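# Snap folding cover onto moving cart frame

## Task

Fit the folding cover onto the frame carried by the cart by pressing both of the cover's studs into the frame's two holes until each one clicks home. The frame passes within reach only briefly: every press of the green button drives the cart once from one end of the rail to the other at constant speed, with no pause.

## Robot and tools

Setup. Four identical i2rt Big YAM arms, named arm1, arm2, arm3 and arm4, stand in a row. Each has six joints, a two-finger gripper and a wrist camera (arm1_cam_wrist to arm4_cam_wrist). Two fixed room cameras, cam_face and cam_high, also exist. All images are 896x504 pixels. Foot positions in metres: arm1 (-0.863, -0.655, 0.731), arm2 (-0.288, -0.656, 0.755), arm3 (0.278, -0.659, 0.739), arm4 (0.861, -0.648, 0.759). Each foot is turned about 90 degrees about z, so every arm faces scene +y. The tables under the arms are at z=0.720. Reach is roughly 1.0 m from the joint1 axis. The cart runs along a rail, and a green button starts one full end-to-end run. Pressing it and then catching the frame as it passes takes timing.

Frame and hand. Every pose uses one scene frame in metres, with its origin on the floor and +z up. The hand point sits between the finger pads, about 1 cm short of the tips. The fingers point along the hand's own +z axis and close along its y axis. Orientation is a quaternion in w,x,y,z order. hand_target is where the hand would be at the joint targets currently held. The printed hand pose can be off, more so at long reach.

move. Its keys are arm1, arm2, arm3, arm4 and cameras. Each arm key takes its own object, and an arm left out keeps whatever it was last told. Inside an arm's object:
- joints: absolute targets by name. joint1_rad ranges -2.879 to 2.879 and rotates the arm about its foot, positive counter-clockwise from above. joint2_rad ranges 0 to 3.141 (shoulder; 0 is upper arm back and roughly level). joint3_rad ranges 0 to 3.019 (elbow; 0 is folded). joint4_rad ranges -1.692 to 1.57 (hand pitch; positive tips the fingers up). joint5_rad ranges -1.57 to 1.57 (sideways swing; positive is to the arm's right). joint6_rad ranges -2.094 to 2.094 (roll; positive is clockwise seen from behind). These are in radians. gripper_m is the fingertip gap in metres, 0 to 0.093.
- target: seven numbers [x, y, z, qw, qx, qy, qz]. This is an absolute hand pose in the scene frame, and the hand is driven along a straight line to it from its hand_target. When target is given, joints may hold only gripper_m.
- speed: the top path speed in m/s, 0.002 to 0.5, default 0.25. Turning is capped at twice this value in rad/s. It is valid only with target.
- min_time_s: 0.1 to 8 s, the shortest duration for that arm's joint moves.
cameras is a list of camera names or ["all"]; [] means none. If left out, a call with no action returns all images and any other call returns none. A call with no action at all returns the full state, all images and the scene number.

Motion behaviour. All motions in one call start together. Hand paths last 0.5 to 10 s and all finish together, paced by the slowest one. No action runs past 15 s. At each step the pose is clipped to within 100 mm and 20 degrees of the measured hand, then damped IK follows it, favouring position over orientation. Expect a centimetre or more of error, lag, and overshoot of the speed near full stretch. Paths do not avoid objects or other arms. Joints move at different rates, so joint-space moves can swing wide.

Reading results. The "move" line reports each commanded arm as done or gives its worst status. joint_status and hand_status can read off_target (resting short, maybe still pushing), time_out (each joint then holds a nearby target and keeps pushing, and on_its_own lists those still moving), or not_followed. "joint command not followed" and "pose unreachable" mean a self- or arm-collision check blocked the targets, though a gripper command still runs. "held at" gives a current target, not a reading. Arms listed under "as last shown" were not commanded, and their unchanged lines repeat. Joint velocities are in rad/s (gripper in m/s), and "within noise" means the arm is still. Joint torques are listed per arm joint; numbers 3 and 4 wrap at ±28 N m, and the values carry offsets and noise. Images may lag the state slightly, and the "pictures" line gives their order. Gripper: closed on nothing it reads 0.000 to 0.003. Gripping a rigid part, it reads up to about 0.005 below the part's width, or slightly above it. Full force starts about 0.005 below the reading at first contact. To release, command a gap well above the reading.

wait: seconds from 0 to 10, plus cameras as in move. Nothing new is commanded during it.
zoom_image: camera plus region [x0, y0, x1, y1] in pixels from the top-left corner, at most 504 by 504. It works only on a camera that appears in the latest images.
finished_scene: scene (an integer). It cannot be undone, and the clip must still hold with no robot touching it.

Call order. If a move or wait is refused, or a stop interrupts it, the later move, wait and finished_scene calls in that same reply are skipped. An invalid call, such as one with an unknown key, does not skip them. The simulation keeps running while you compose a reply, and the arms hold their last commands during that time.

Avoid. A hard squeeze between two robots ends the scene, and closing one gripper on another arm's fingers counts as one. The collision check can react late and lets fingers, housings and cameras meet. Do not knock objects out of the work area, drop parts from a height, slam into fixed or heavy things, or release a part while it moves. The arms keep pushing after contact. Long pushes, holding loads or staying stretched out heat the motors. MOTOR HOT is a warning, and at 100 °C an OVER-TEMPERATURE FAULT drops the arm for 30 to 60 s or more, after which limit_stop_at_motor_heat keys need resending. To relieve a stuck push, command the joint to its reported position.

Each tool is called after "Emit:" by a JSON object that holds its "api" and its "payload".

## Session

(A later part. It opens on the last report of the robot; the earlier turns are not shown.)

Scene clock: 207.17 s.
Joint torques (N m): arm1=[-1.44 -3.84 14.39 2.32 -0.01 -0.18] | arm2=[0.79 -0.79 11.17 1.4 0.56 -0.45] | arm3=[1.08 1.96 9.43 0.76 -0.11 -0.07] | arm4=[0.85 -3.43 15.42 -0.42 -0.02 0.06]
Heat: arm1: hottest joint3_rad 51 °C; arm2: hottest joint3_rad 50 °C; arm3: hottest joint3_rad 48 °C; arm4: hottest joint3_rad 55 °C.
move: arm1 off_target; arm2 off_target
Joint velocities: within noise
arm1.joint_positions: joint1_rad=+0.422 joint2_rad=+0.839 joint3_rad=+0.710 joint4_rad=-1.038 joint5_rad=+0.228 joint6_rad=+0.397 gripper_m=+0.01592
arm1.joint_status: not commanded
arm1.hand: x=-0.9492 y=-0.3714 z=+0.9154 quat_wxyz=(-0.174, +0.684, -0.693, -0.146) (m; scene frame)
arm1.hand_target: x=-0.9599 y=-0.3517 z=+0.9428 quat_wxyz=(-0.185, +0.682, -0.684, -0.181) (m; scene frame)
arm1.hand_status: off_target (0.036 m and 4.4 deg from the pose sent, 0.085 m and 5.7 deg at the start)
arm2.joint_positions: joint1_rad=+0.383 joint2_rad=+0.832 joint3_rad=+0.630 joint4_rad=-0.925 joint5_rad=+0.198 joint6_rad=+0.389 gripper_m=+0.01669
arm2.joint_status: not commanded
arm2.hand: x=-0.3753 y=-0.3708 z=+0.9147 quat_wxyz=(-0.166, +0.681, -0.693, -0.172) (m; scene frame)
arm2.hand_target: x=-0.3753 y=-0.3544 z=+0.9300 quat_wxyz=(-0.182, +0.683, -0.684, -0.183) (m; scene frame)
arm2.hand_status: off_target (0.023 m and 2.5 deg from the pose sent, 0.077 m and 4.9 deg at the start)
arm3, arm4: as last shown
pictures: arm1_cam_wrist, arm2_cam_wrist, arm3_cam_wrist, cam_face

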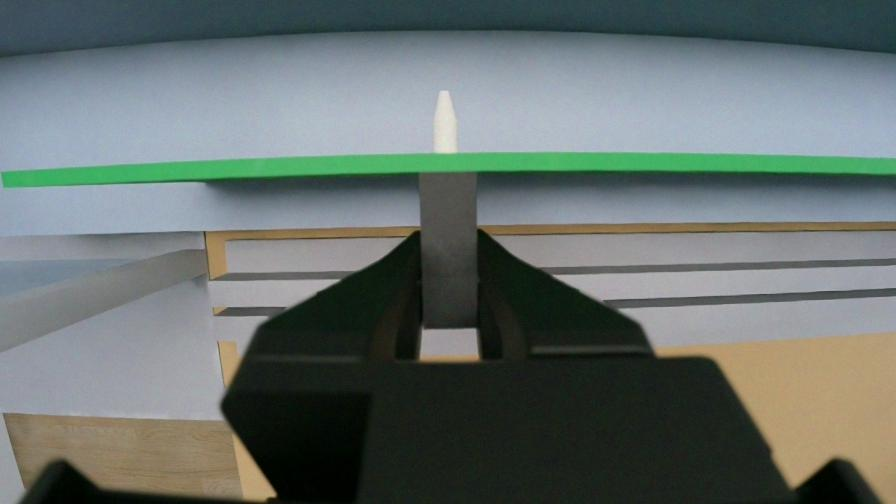

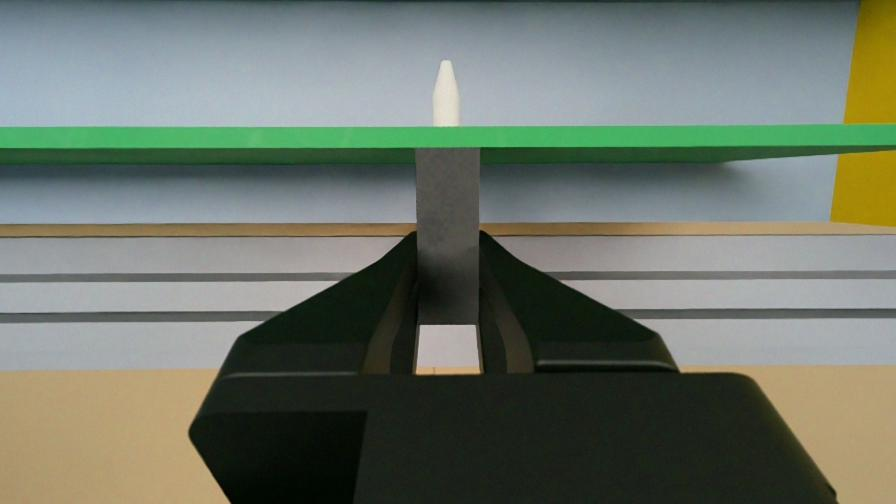

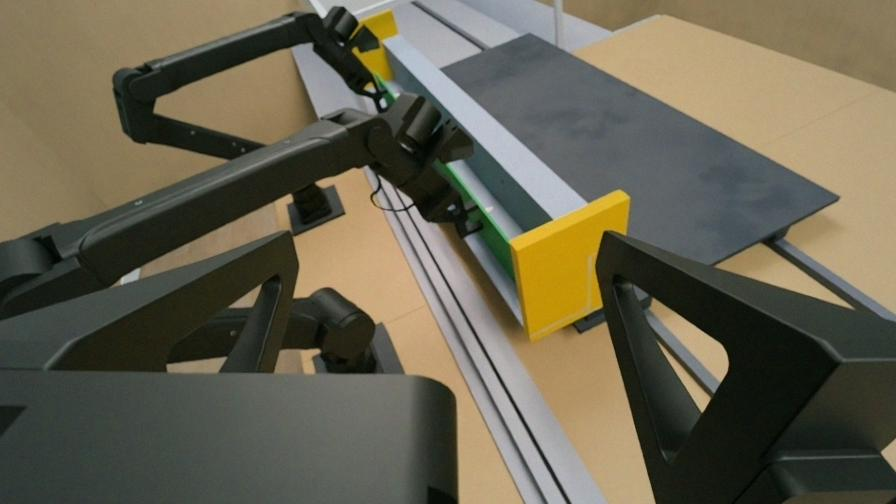

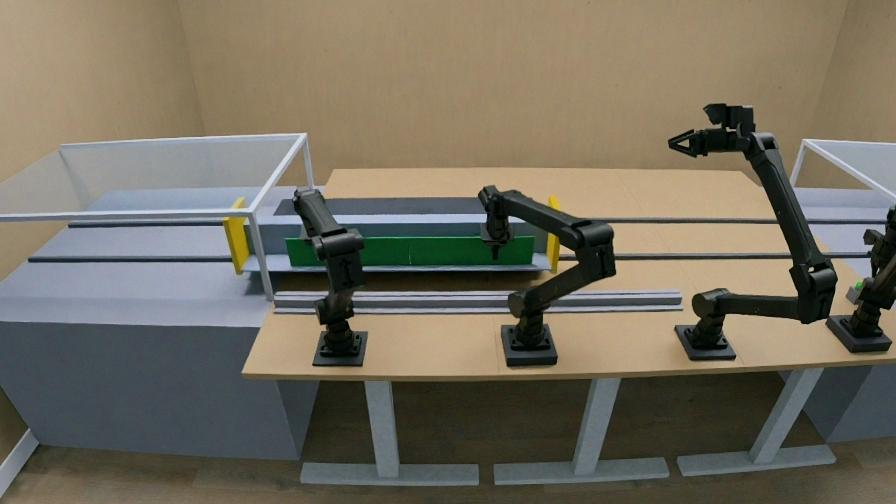

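Emit:
{"api": "move", "payload": {"arm1": {"target":[-0.963,-0.305,0.947,-0.1822,0.6833,-0.6833,-0.1822],"speed":0.06}, "arm2": {"target":[-0.375,-0.308,0.933,-0.1780,0.6844,-0.6844,-0.1780],"speed":0.06}, "cameras": ["arm3_cam_wrist","arm1_cam_wrist","arm2_cam_wrist","cam_face"]}}

Emit:
{"api": "zoom_image", "payload": {"camera": "arm3_cam_wrist", "region": [420, 140, 580, 270]}}

Emit:
{"api": "zoom_image", "payload": {"camera": "cam_face", "region": [220, 180, 580, 300]}}

Scene clock: 209.47 s.
Joint torques (N m): arm1=[-0.73 -5.71 15.04 2.29 -0.23 -0.07] | arm2=[-0.5 -2.02 12.08 0.85 0.5 -0.38] | arm3=[1.03 2.02 9.37 1.05 -0.16 -0.12] | arm4=[0.73 -3.49 15.46 -0.23 -0.03 0.03]
Heat: arm1: hottest joint3_rad 51 °C; arm2: hottest joint3_rad 50 °C; arm3: hottest joint3_rad 48 °C; arm4: hottest joint3_rad 55 °C.
move: arm1 off_target; arm2 off_target
Joint velocities: within noise
arm1.joint_positions: joint1_rad=+0.354 joint2_rad=+0.964 joint3_rad=+0.779 joint4_rad=-0.981 joint5_rad=+0.195 joint6_rad=+0.337 gripper_m=+0.01592
arm1.joint_status: not commanded
arm1.hand: x=-0.9491 y=-0.3310 z=+0.9156 quat_wxyz=(-0.169, +0.685, -0.694, -0.141) (m; scene frame)
arm1.hand_target: x=-0.9614 y=-0.3075 z=+0.9470 quat_wxyz=(-0.182, +0.683, -0.684, -0.182) (m; scene frame)
arm1.hand_status: off_target (0.043 m and 5.1 deg from the pose sent, 0.075 m and 4.4 deg at the start)
arm2.joint_positions: joint1_rad=+0.315 joint2_rad=+0.965 joint3_rad=+0.704 joint4_rad=-0.870 joint5_rad=+0.167 joint6_rad=+0.331 gripper_m=+0.01669
arm2.joint_status: not commanded
arm2.hand: x=-0.3744 y=-0.3304 z=+0.9154 quat_wxyz=(-0.161, +0.681, -0.694, -0.165) (m; scene frame)
arm2.hand_target: x=-0.3747 y=-0.3094 z=+0.9332 quat_wxyz=(-0.178, +0.684, -0.685, -0.178) (m; scene frame)
arm2.hand_status: off_target (0.028 m and 2.7 deg from the pose sent, 0.065 m and 1.9 deg at the start)
arm3, arm4: as last shown
pictures: arm1_cam_wrist, arm2_cam_wrist, arm3_cam_wrist, cam_face

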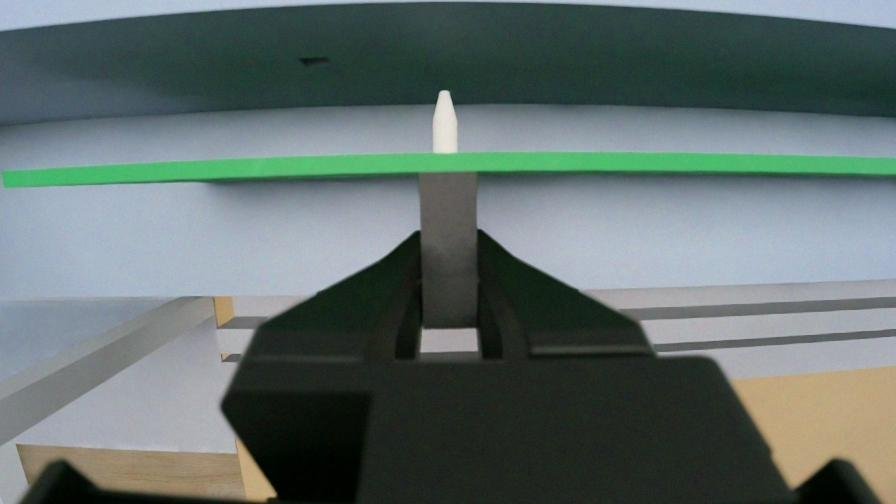

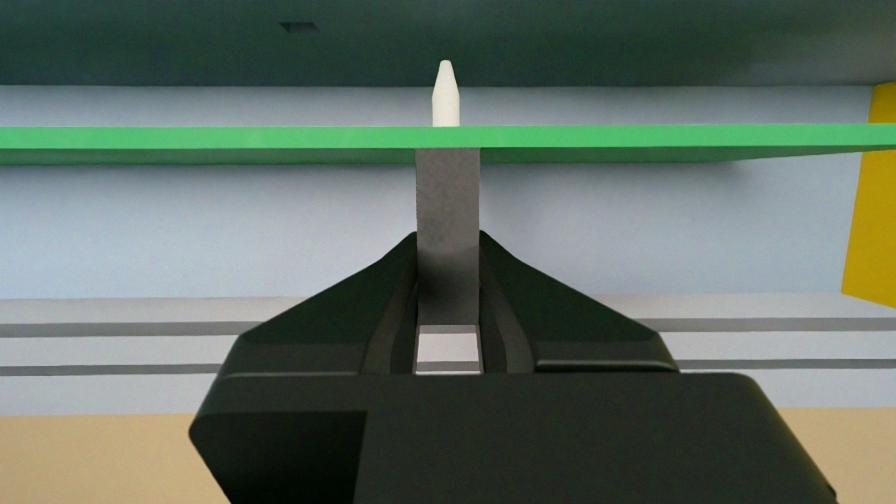

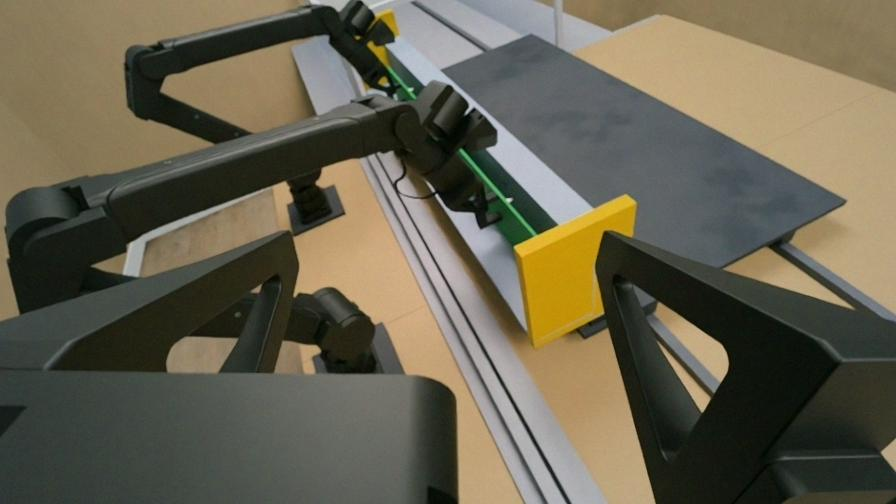

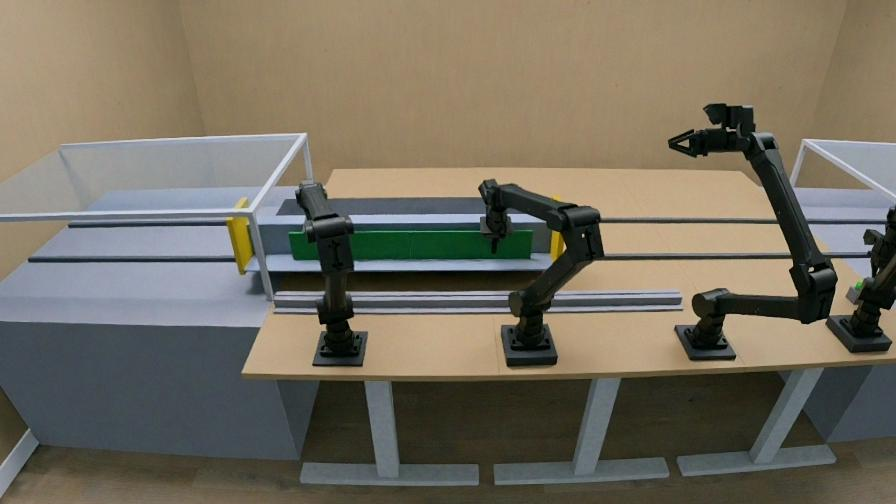

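Scaled by 3.150.

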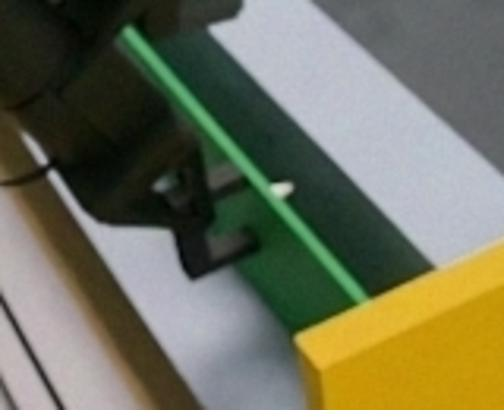

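Scaled by 1.400.

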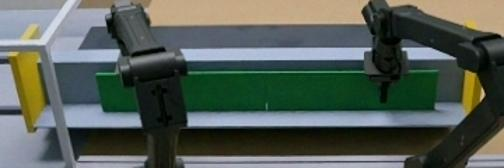

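Emit:
{"api": "zoom_image", "payload": {"camera": "cam_face", "region": [480, 190, 580, 290]}}

Emit:
{"api": "zoom_image", "payload": {"camera": "arm3_cam_wrist", "region": [460, 160, 560, 250]}}

Emit:
{"api": "zoom_image", "payload": {"camera": "arm2_cam_wrist", "region": [240, 0, 500, 180]}}

Scaled by 5.040.

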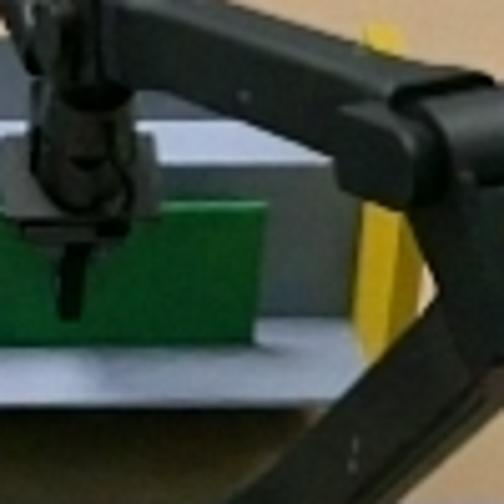

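Scaled by 5.040.

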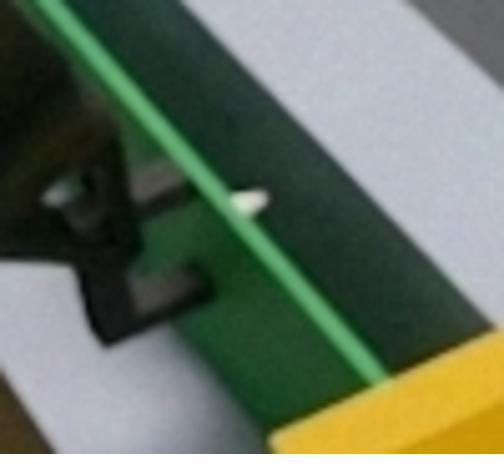

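Scaled by 1.938.

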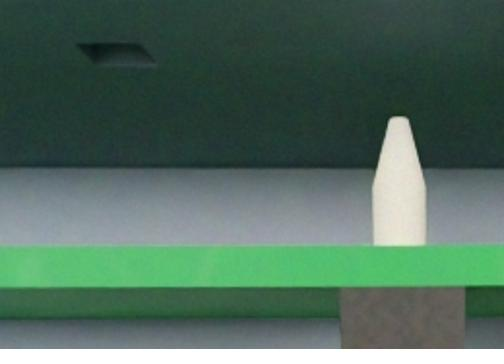

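Emit:
{"api": "move", "payload": {"cameras": ["arm3_cam_wrist","arm1_cam_wrist","arm2_cam_wrist"]}}

Emit:
{"api": "zoom_image", "payload": {"camera": "arm3_cam_wrist", "region": [460, 160, 560, 250]}}

Scene clock: 212.73 s.
Joint torques (N m): arm1=[-0.15 -5.77 15.05 1.98 -0.24 -0.11] | arm2=[0.03 -3.31 11.97 0.76 0.53 -0.32] | arm3=[1.32 2.49 9.31 1.11 -0.15 -0.16] | arm4=[1.03 -3.37 15.23 -0.31 0 0.1]
Heat: arm1: hottest joint3_rad 52 °C; arm2: hottest joint3_rad 50 °C; arm3: hottest joint3_rad 48 °C; arm4: hottest joint3_rad 55 °C.
Joint velocities: within noise
arm1.joint_positions: joint1_rad=+0.353 joint2_rad=+0.968 joint3_rad=+0.779 joint4_rad=-0.974 joint5_rad=+0.195 joint6_rad=+0.334 gripper_m=+0.01592
arm1.joint_status: not commanded
arm1.hand: x=-0.9493 y=-0.3291 z=+0.9154 quat_wxyz=(-0.170, +0.685, -0.694, -0.143) (m; scene frame)
arm1.hand_target: x=-0.9617 y=-0.3075 z=+0.9470 quat_wxyz=(-0.182, +0.684, -0.683, -0.182) (m; scene frame)
arm1.hand_status: off_target (0.042 m and 4.9 deg from the pose sent, 0.075 m and 4.4 deg at the start)
arm2.joint_positions: joint1_rad=+0.314 joint2_rad=+0.970 joint3_rad=+0.704 joint4_rad=-0.861 joint5_rad=+0.167 joint6_rad=+0.328 gripper_m=+0.01669
arm2.joint_status: not commanded
arm2.hand: x=-0.3746 y=-0.3282 z=+0.9149 quat_wxyz=(-0.163, +0.682, -0.694, -0.167) (m; scene frame)
arm2.hand_target: x=-0.3750 y=-0.3096 z=+0.9329 quat_wxyz=(-0.178, +0.684, -0.685, -0.178) (m; scene frame)
arm2.hand_status: off_target (0.027 m and 2.4 deg from the pose sent, 0.065 m and 1.9 deg at the start)
arm3.joint_positions: joint1_rad=+0.294 joint2_rad=+0.596 joint3_rad=+1.263 joint4_rad=-0.989 joint5_rad=-0.903 joint6_rad=-0.010 gripper_m=+0.09397
arm3.joint_status: not commanded
arm3.hand: x=+0.0912 y=-0.4864 z=+1.3183 quat_wxyz=(-0.040, +0.735, -0.234, -0.635) (m; scene frame)
arm3.hand_target: x=+0.0916 y=-0.4927 z=+1.3330 quat_wxyz=(-0.043, +0.732, -0.229, -0.640) (m; scene frame)
arm3.hand_status: not commanded
arm4.joint_positions: joint1_rad=-0.713 joint2_rad=+0.982 joint3_rad=+0.598 joint4_rad=-1.261 joint5_rad=-0.007 joint6_rad=-0.719 gripper_m=+0.00041
arm4.joint_status: not commanded
arm4.hand: x=+0.9915 y=-0.4935 z=+0.8539 quat_wxyz=(+0.033, +0.711, -0.703, +0.002) (m; scene frame)
arm4.hand_target: x=+1.0072 y=-0.4789 z=+0.8788 quat_wxyz=(+0.000, +0.710, -0.704, +0.000) (m; scene frame)
arm4.hand_status: not commanded
pictures: arm1_cam_wrist, arm2_cam_wrist, arm3_cam_wrist

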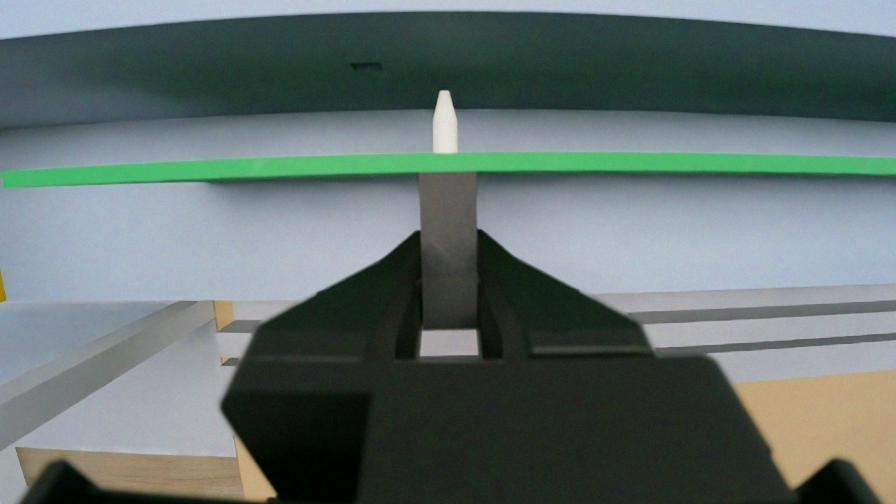

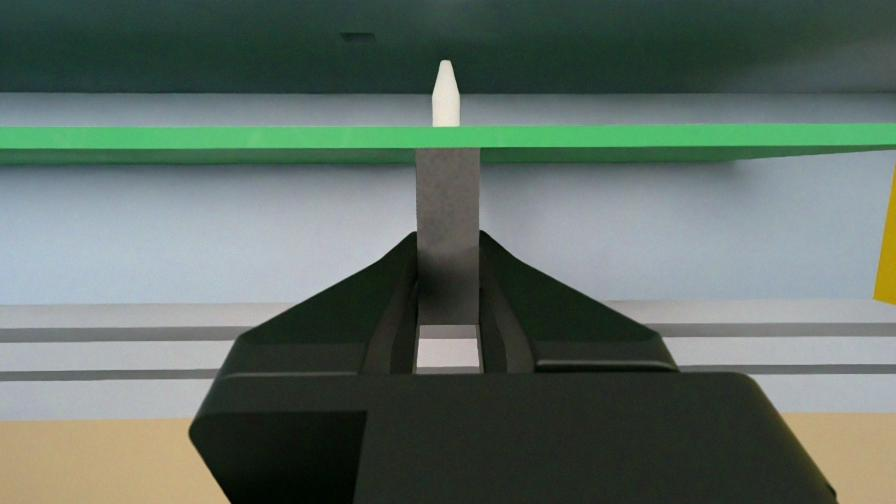

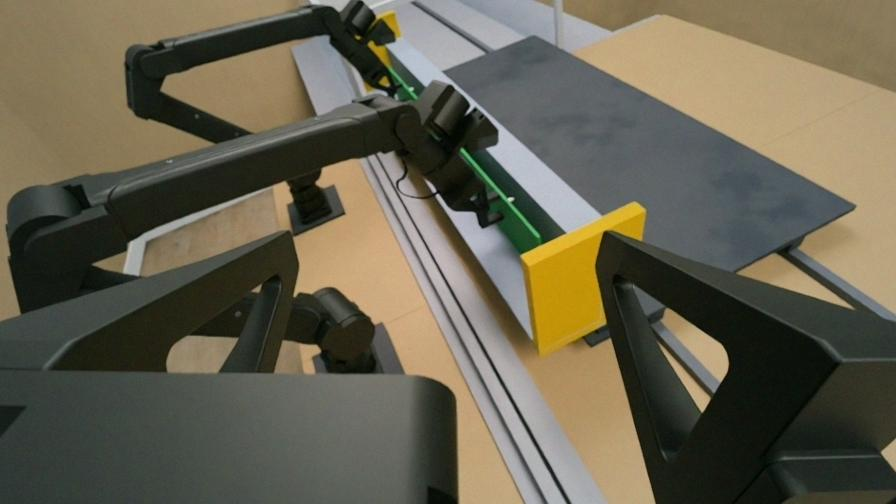

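Scaled by 5.040.

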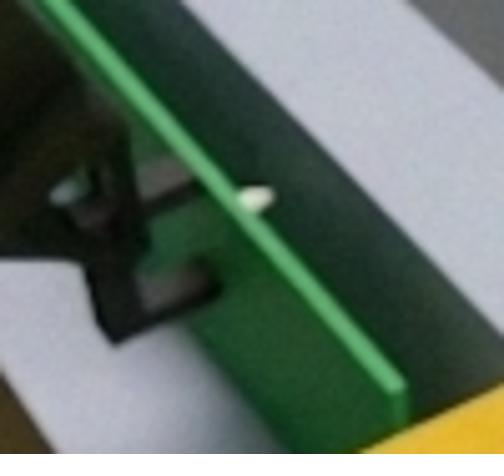

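Emit:
{"api": "move", "payload": {"arm1": {"target":[-0.953,-0.303,0.942,-0.1822,0.6833,-0.6833,-0.1822],"speed":0.01}, "arm2": {"target":[-0.365,-0.306,0.928,-0.1780,0.6844,-0.6844,-0.1780],"speed":0.01}, "cameras": ["arm1_cam_wrist","arm2_cam_wrist"]}}

Scene clock: 216.30 s.
Joint torques (N m): arm1=[-0.5 -6.18 14.04 2.26 -0.29 -0.13] | arm2=[-0.5 -1.9 11.06 1.52 0.44 -0.35] | arm3=[0.67 2.43 9.16 1.22 -0.11 -0.11] | arm4=[0.5 -3.49 15.57 -0.18 -0.02 0.07]
Heat: arm1: hottest joint3_rad 52 °C; arm2: hottest joint3_rad 50 °C; arm3: hottest joint3_rad 48 °C; arm4: hottest joint3_rad 55 °C.
move: arm1 off_target; arm2 off_target
Joint velocities: within noise
arm1.joint_positions: joint1_rad=+0.317 joint2_rad=+0.969 joint3_rad=+0.779 joint4_rad=-0.961 joint5_rad=+0.178 joint6_rad=+0.300 gripper_m=+0.01592
arm1.joint_status: not commanded
arm1.hand: x=-0.9415 y=-0.3243 z=+0.9156 quat_wxyz=(-0.170, +0.685, -0.693, -0.145) (m; scene frame)
arm1.hand_target: x=-0.9524 y=-0.3047 z=+0.9423 quat_wxyz=(-0.182, +0.685, -0.682, -0.182) (m; scene frame)
arm1.hand_status: off_target (0.036 m and 4.6 deg from the pose sent, 0.037 m and 4.9 deg at the start)
arm2.joint_positions: joint1_rad=+0.277 joint2_rad=+0.971 joint3_rad=+0.704 joint4_rad=-0.849 joint5_rad=+0.150 joint6_rad=+0.293 gripper_m=+0.01669
arm2.joint_status: not commanded
arm2.hand: x=-0.3662 y=-0.3232 z=+0.9152 quat_wxyz=(-0.164, +0.682, -0.693, -0.169) (m; scene frame)
arm2.hand_target: x=-0.3647 y=-0.3067 z=+0.9282 quat_wxyz=(-0.178, +0.684, -0.685, -0.178) (m; scene frame)
arm2.hand_status: off_target (0.021 m and 2.2 deg from the pose sent, 0.027 m and 2.4 deg at the start)
arm3, arm4: as last shown
pictures: arm1_cam_wrist, arm2_cam_wrist

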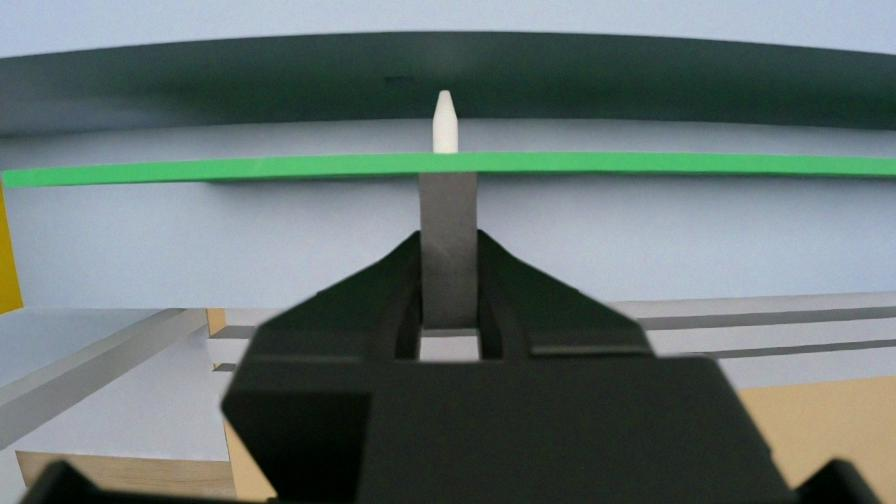

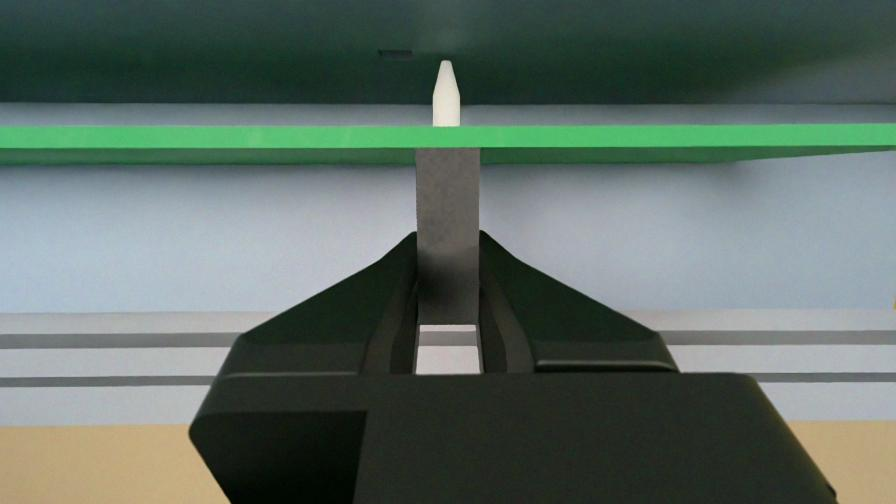

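Emit:
{"api": "move", "payload": {"arm1": {"target":[-0.9435,-0.303,0.935,-0.1822,0.6833,-0.6833,-0.1822],"speed":0.006}, "arm2": {"target":[-0.3555,-0.305,0.921,-0.1780,0.6844,-0.6844,-0.1780],"speed":0.006}, "cameras": ["arm1_cam_wrist","arm2_cam_wrist"]}}

Scene clock: 219.27 s.
Joint torques (N m): arm1=[-0.03 -6.42 12.21 2.77 -0.46 -0.04] | arm2=[0.32 -2.37 9.74 2.24 0.31 -0.33] | arm3=[1.61 1.79 9.63 1.22 -0.19 -0.1] | arm4=[0.32 -3.31 15.42 -0.57 0.02 0.05]
Heat: arm1: hottest joint3_rad 53 °C; arm2: hottest joint3_rad 50 °C; arm3: hottest joint3_rad 48 °C; arm4: hottest joint3_rad 55 °C.
move: arm1 off_target; arm2 off_target
Joint velocities: within noise
arm1.joint_positions: joint1_rad=+0.281 joint2_rad=+0.971 joint3_rad=+0.779 joint4_rad=-0.952 joint5_rad=+0.168 joint6_rad=+0.269 gripper_m=+0.01592
arm1.joint_status: not commanded
arm1.hand: x=-0.9317 y=-0.3200 z=+0.9157 quat_wxyz=(-0.172, +0.683, -0.694, -0.145) (m; scene frame)
arm1.hand_target: x=-0.9433 y=-0.3043 z=+0.9351 quat_wxyz=(-0.182, +0.684, -0.683, -0.182) (m; scene frame)
arm1.hand_status: off_target (0.028 m and 4.6 deg from the pose sent, 0.029 m and 4.6 deg at the start)
arm2.joint_positions: joint1_rad=+0.240 joint2_rad=+0.968 joint3_rad=+0.704 joint4_rad=-0.847 joint5_rad=+0.136 joint6_rad=+0.263 gripper_m=+0.01669
arm2.joint_status: not commanded
arm2.hand: x=-0.3563 y=-0.3208 z=+0.9159 quat_wxyz=(-0.164, +0.680, -0.694, -0.169) (m; scene frame)
arm2.hand_target: x=-0.3556 y=-0.3060 z=+0.9211 quat_wxyz=(-0.177, +0.684, -0.685, -0.178) (m; scene frame)
arm2.hand_status: off_target (0.017 m and 2.3 deg from the pose sent, 0.022 m and 2.2 deg at the start)
arm3, arm4: as last shown
pictures: arm1_cam_wrist, arm2_cam_wrist

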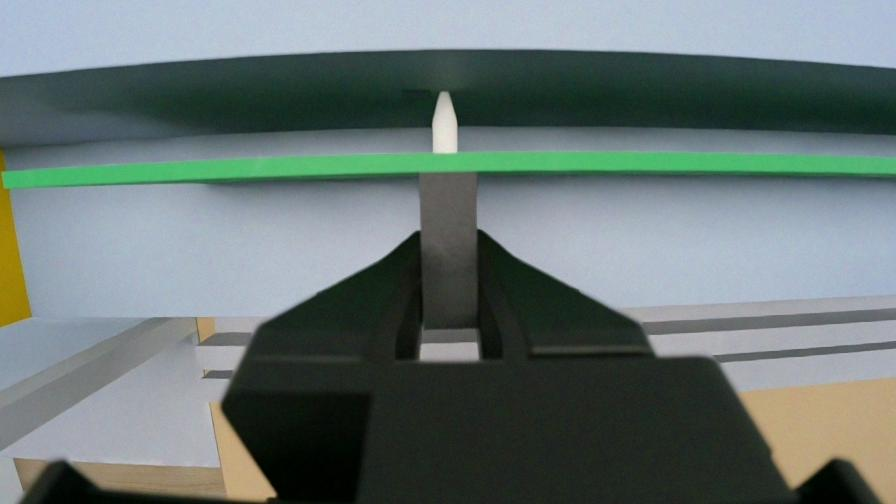

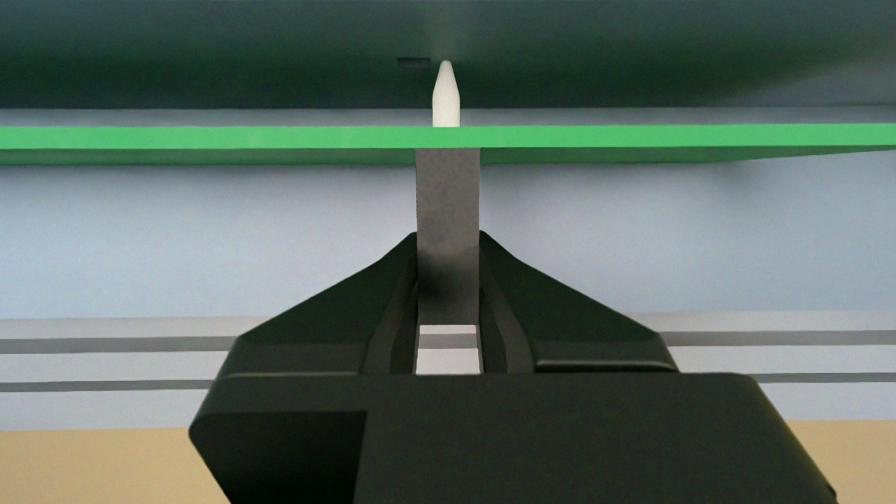

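Emit:
{"api": "move", "payload": {"arm1": {"target":[-0.902,-0.308,0.918,-0.1822,0.6833,-0.6833,-0.1822],"speed":0.012}, "arm2": {"target":[-0.314,-0.31,0.905,-0.1780,0.6844,-0.6844,-0.1780],"speed":0.012}, "cameras": ["arm1_cam_wrist","arm2_cam_wrist","arm3_cam_wrist"]}}

Emit:
{"api": "zoom_image", "payload": {"camera": "arm3_cam_wrist", "region": [470, 170, 590, 270]}}

Scene clock: 225.40 s.
Joint torques (N m): arm1=[-1.85 -5.83 9.68 2.3 -0.13 -0.14] | arm2=[-1.96 -3.72 7.15 1.47 0.39 -0.39] | arm3=[1.38 1.49 9.29 1.1 -0.1 -0.1] | arm4=[1.08 -3.25 15.68 -0.36 -0.02 0.1]
Heat: arm1: hottest joint3_rad 52 °C; arm2: hottest joint3_rad 49 °C; arm3: hottest joint3_rad 48 °C; arm4: hottest joint3_rad 55 °C.
move: arm1 done; arm2 off_target
Joint velocities: within noise
arm1.joint_positions: joint1_rad=+0.164 joint2_rad=+0.937 joint3_rad=+0.744 joint4_rad=-0.894 joint5_rad=+0.086 joint6_rad=+0.151 gripper_m=+0.01592
arm1.joint_status: not commanded
arm1.hand: x=-0.9063 y=-0.3151 z=+0.9140 quat_wxyz=(-0.172, +0.686, -0.686, -0.170) (m; scene frame)
arm1.hand_target: x=-0.9046 y=-0.3084 z=+0.9182 quat_wxyz=(-0.181, +0.684, -0.682, -0.184) (m; scene frame)
arm1.hand_status: done (0.009 m and 1.9 deg from the pose sent, 0.032 m and 4.6 deg at the start)
arm2.joint_positions: joint1_rad=+0.122 joint2_rad=+0.959 joint3_rad=+0.682 joint4_rad=-0.781 joint5_rad=+0.061 joint6_rad=+0.139 gripper_m=+0.01669
arm2.joint_status: not commanded
arm2.hand: x=-0.3305 y=-0.3091 z=+0.9146 quat_wxyz=(-0.169, +0.684, -0.684, -0.190) (m; scene frame)
arm2.hand_target: x=-0.3151 y=-0.3101 z=+0.9055 quat_wxyz=(-0.178, +0.684, -0.685, -0.179) (m; scene frame)
arm2.hand_status: off_target (0.019 m and 1.7 deg from the pose sent, 0.045 m and 2.3 deg at the start)
arm3, arm4: as last shown
pictures: arm1_cam_wrist, arm2_cam_wrist, arm3_cam_wrist

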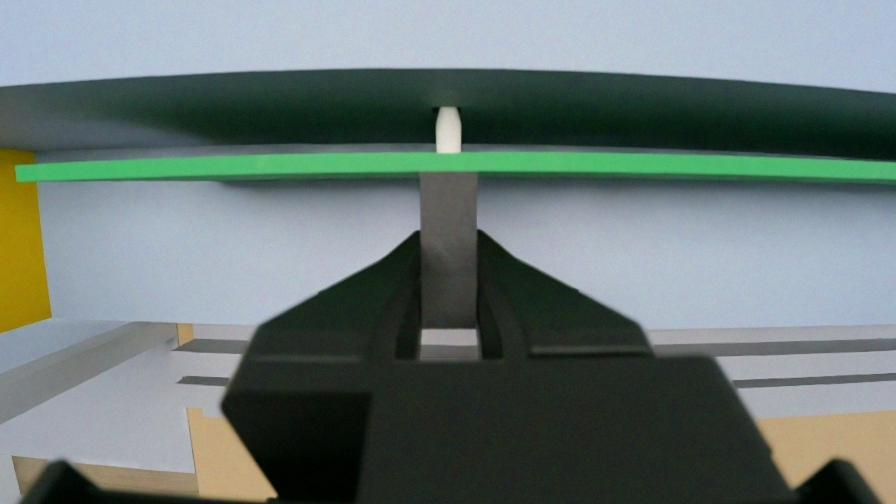

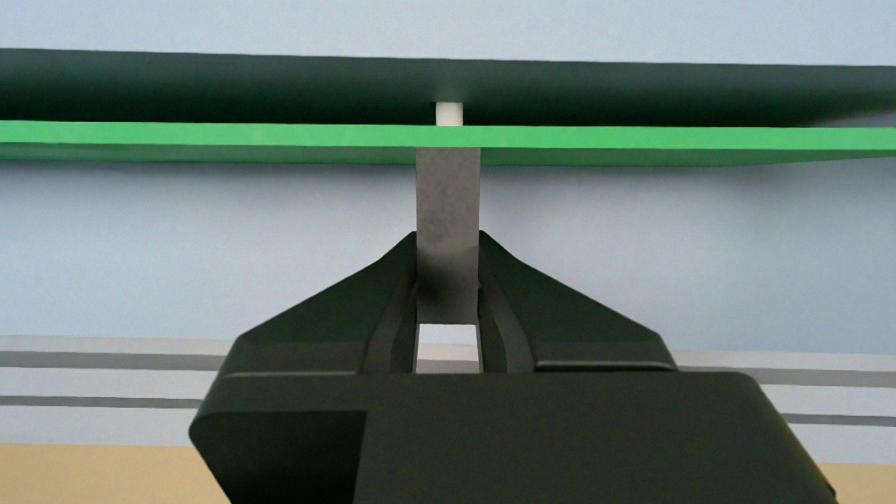

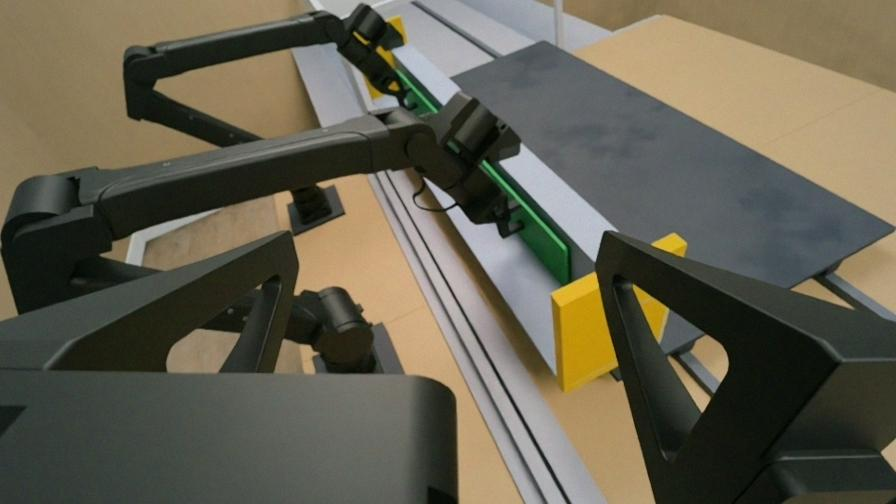

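Scaled by 4.200.

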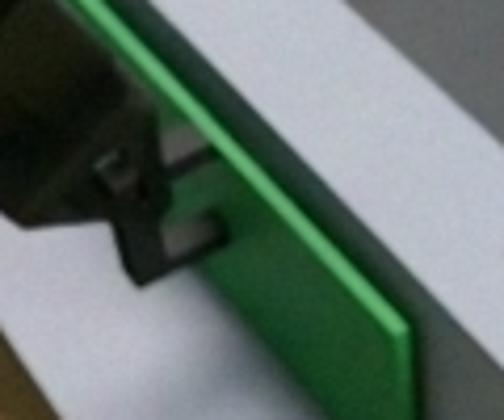

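Emit:
{"api": "move", "payload": {"arm1": {"target":[-0.897,-0.25,0.926,-0.1780,0.6844,-0.6844,-0.1780],"speed":0.04}, "arm2": {"target":[-0.313,-0.25,0.92,-0.1780,0.6844,-0.6844,-0.1780],"speed":0.04}, "cameras": ["arm1_cam_wrist","arm2_cam_wrist","arm3_cam_wrist"]}}

Scene clock: 227.83 s.
Joint torques (N m): arm1=[-1.73 -0.56 15.84 3.73 -0.05 -0.18] | arm2=[-0.09 2.61 13.49 3.33 0.32 -0.41] | arm3=[0.62 1.61 9.21 1.06 -0.13 -0.06] | arm4=[0.79 -3.31 15.72 -0.34 -0.06 0.08]
Heat: arm1: hottest joint3_rad 52 °C; arm2: hottest joint3_rad 50 °C; arm3: hottest joint3_rad 48 °C; arm4: hottest joint3_rad 55 °C.
move: arm1 off_target; arm2 off_target
Joint velocities: within noise
arm1.joint_positions: joint1_rad=+0.110 joint2_rad=+1.007 joint3_rad=+0.796 joint4_rad=-0.905 joint5_rad=+0.062 joint6_rad=+0.116 gripper_m=+0.01592
arm1.joint_status: not commanded
arm1.hand: x=-0.8943 y=-0.2968 z=+0.9146 quat_wxyz=(-0.161, +0.685, -0.693, -0.159) (m; scene frame)
arm1.hand_target: x=-0.8966 y=-0.2564 z=+0.9293 quat_wxyz=(-0.179, +0.682, -0.685, -0.181) (m; scene frame)
arm1.hand_status: off_target (0.048 m and 3.1 deg from the pose sent, 0.067 m and 1.2 deg at the start)
arm2.joint_positions: joint1_rad=+0.079 joint2_rad=+1.016 joint3_rad=+0.733 joint4_rad=-0.816 joint5_rad=+0.054 joint6_rad=+0.116 gripper_m=+0.01669
arm2.joint_status: not commanded
arm2.hand: x=-0.3181 y=-0.2974 z=+0.9159 quat_wxyz=(-0.160, +0.682, -0.693, -0.171) (m; scene frame)
arm2.hand_target: x=-0.3124 y=-0.2564 z=+0.9243 quat_wxyz=(-0.181, +0.683, -0.684, -0.181) (m; scene frame)
arm2.hand_status: off_target (0.048 m and 2.4 deg from the pose sent, 0.062 m and 1.7 deg at the start)
arm3, arm4: as last shown
pictures: arm1_cam_wrist, arm2_cam_wrist, arm3_cam_wrist

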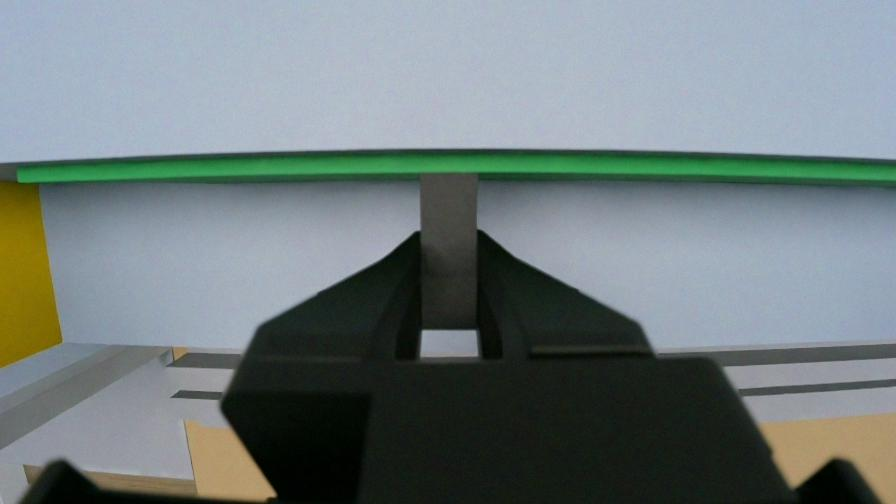

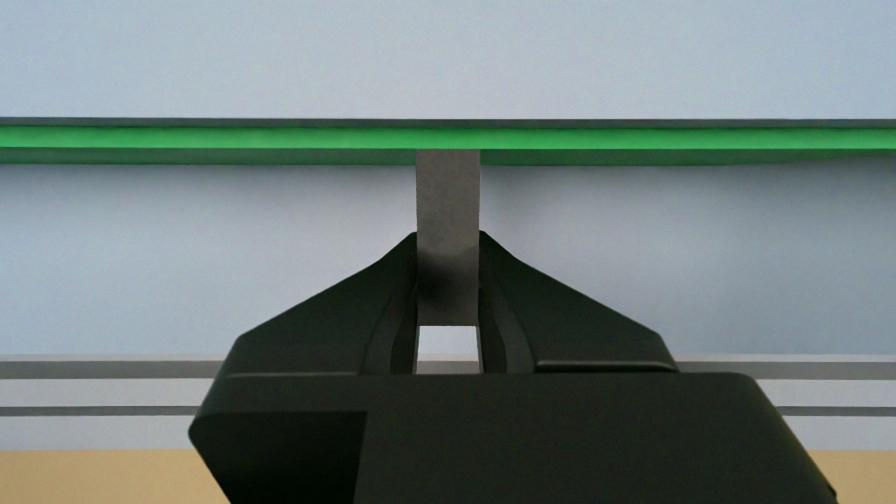

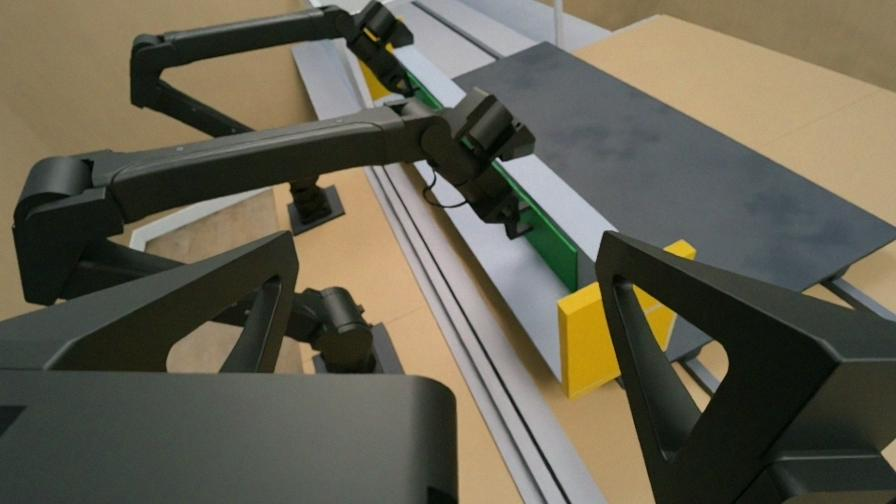

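Emit:
{"api": "move", "payload": {"arm1": {"target":[-0.88,-0.20,0.926,-0.1780,0.6844,-0.6844,-0.1780],"speed":0.05}, "arm2": {"target":[-0.303,-0.20,0.92,-0.1780,0.6844,-0.6844,-0.1780],"speed":0.05}, "cameras": ["arm1_cam_wrist","arm2_cam_wrist","arm3_cam_wrist"]}}

Scene clock: 229.83 s.
Joint torques (N m): arm1=[-3.19 3.25 18.3 6.84 0.23 -0.22] | arm2=[-1.08 6.65 15.73 6.35 0.33 -0.41] | arm3=[1.61 1.44 9.57 0.98 -0.15 -0.1] | arm4=[0.21 -3.78 15.39 -0.38 0.01 0.01]
Heat: arm1: hottest joint3_rad 53 °C; arm2: hottest joint3_rad 50 °C; arm3: hottest joint3_rad 48 °C; arm4: hottest joint3_rad 55 °C.
move: arm1 off_target; arm2 off_target
Joint velocities: within noise
arm1.joint_positions: joint1_rad=+0.061 joint2_rad=+1.056 joint3_rad=+0.848 joint4_rad=-0.981 joint5_rad=+0.020 joint6_rad=+0.072 gripper_m=+0.01592
arm1.joint_status: not commanded
arm1.hand: x=-0.8840 y=-0.2948 z=+0.9147 quat_wxyz=(-0.130, +0.693, -0.696, -0.137) (m; scene frame)
arm1.hand_target: x=-0.8810 y=-0.2199 z=+0.9317 quat_wxyz=(-0.175, +0.685, -0.684, -0.179) (m; scene frame)
arm1.hand_status: off_target (0.096 m and 7.5 deg from the pose sent, 0.099 m and 3.1 deg at the start)
arm2.joint_positions: joint1_rad=+0.041 joint2_rad=+1.068 joint3_rad=+0.787 joint4_rad=-0.896 joint5_rad=+0.035 joint6_rad=+0.087 gripper_m=+0.01669
arm2.joint_status: not commanded
arm2.hand: x=-0.3077 y=-0.2952 z=+0.9149 quat_wxyz=(-0.134, +0.687, -0.700, -0.142) (m; scene frame)
arm2.hand_target: x=-0.3025 y=-0.2208 z=+0.9263 quat_wxyz=(-0.178, +0.684, -0.685, -0.176) (m; scene frame)
arm2.hand_status: off_target (0.095 m and 6.8 deg from the pose sent, 0.099 m and 2.4 deg at the start)
arm3, arm4: as last shown
pictures: arm1_cam_wrist, arm2_cam_wrist, arm3_cam_wrist

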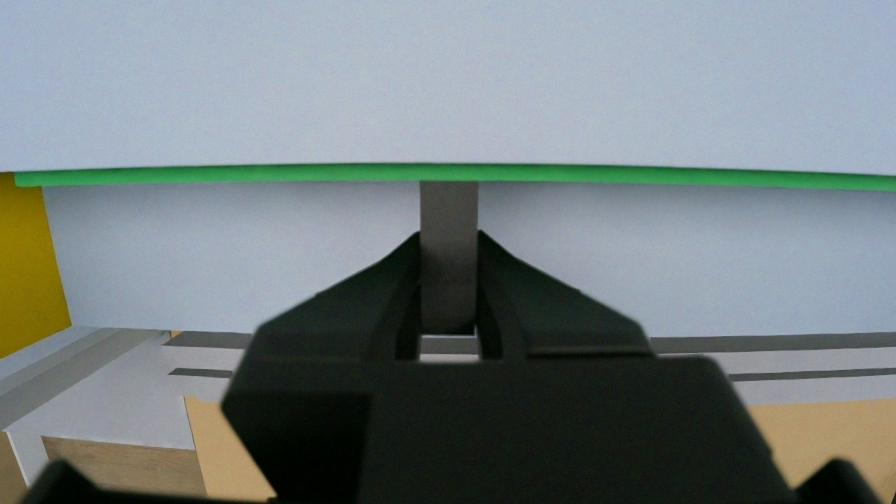

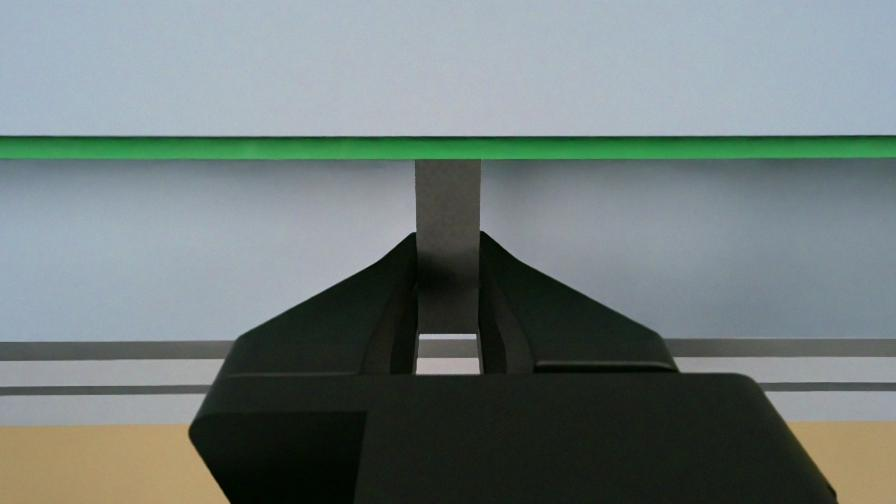

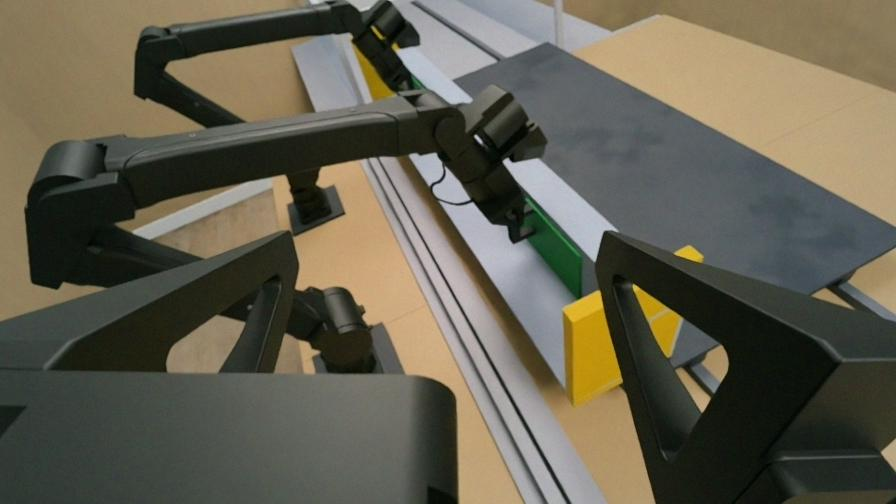

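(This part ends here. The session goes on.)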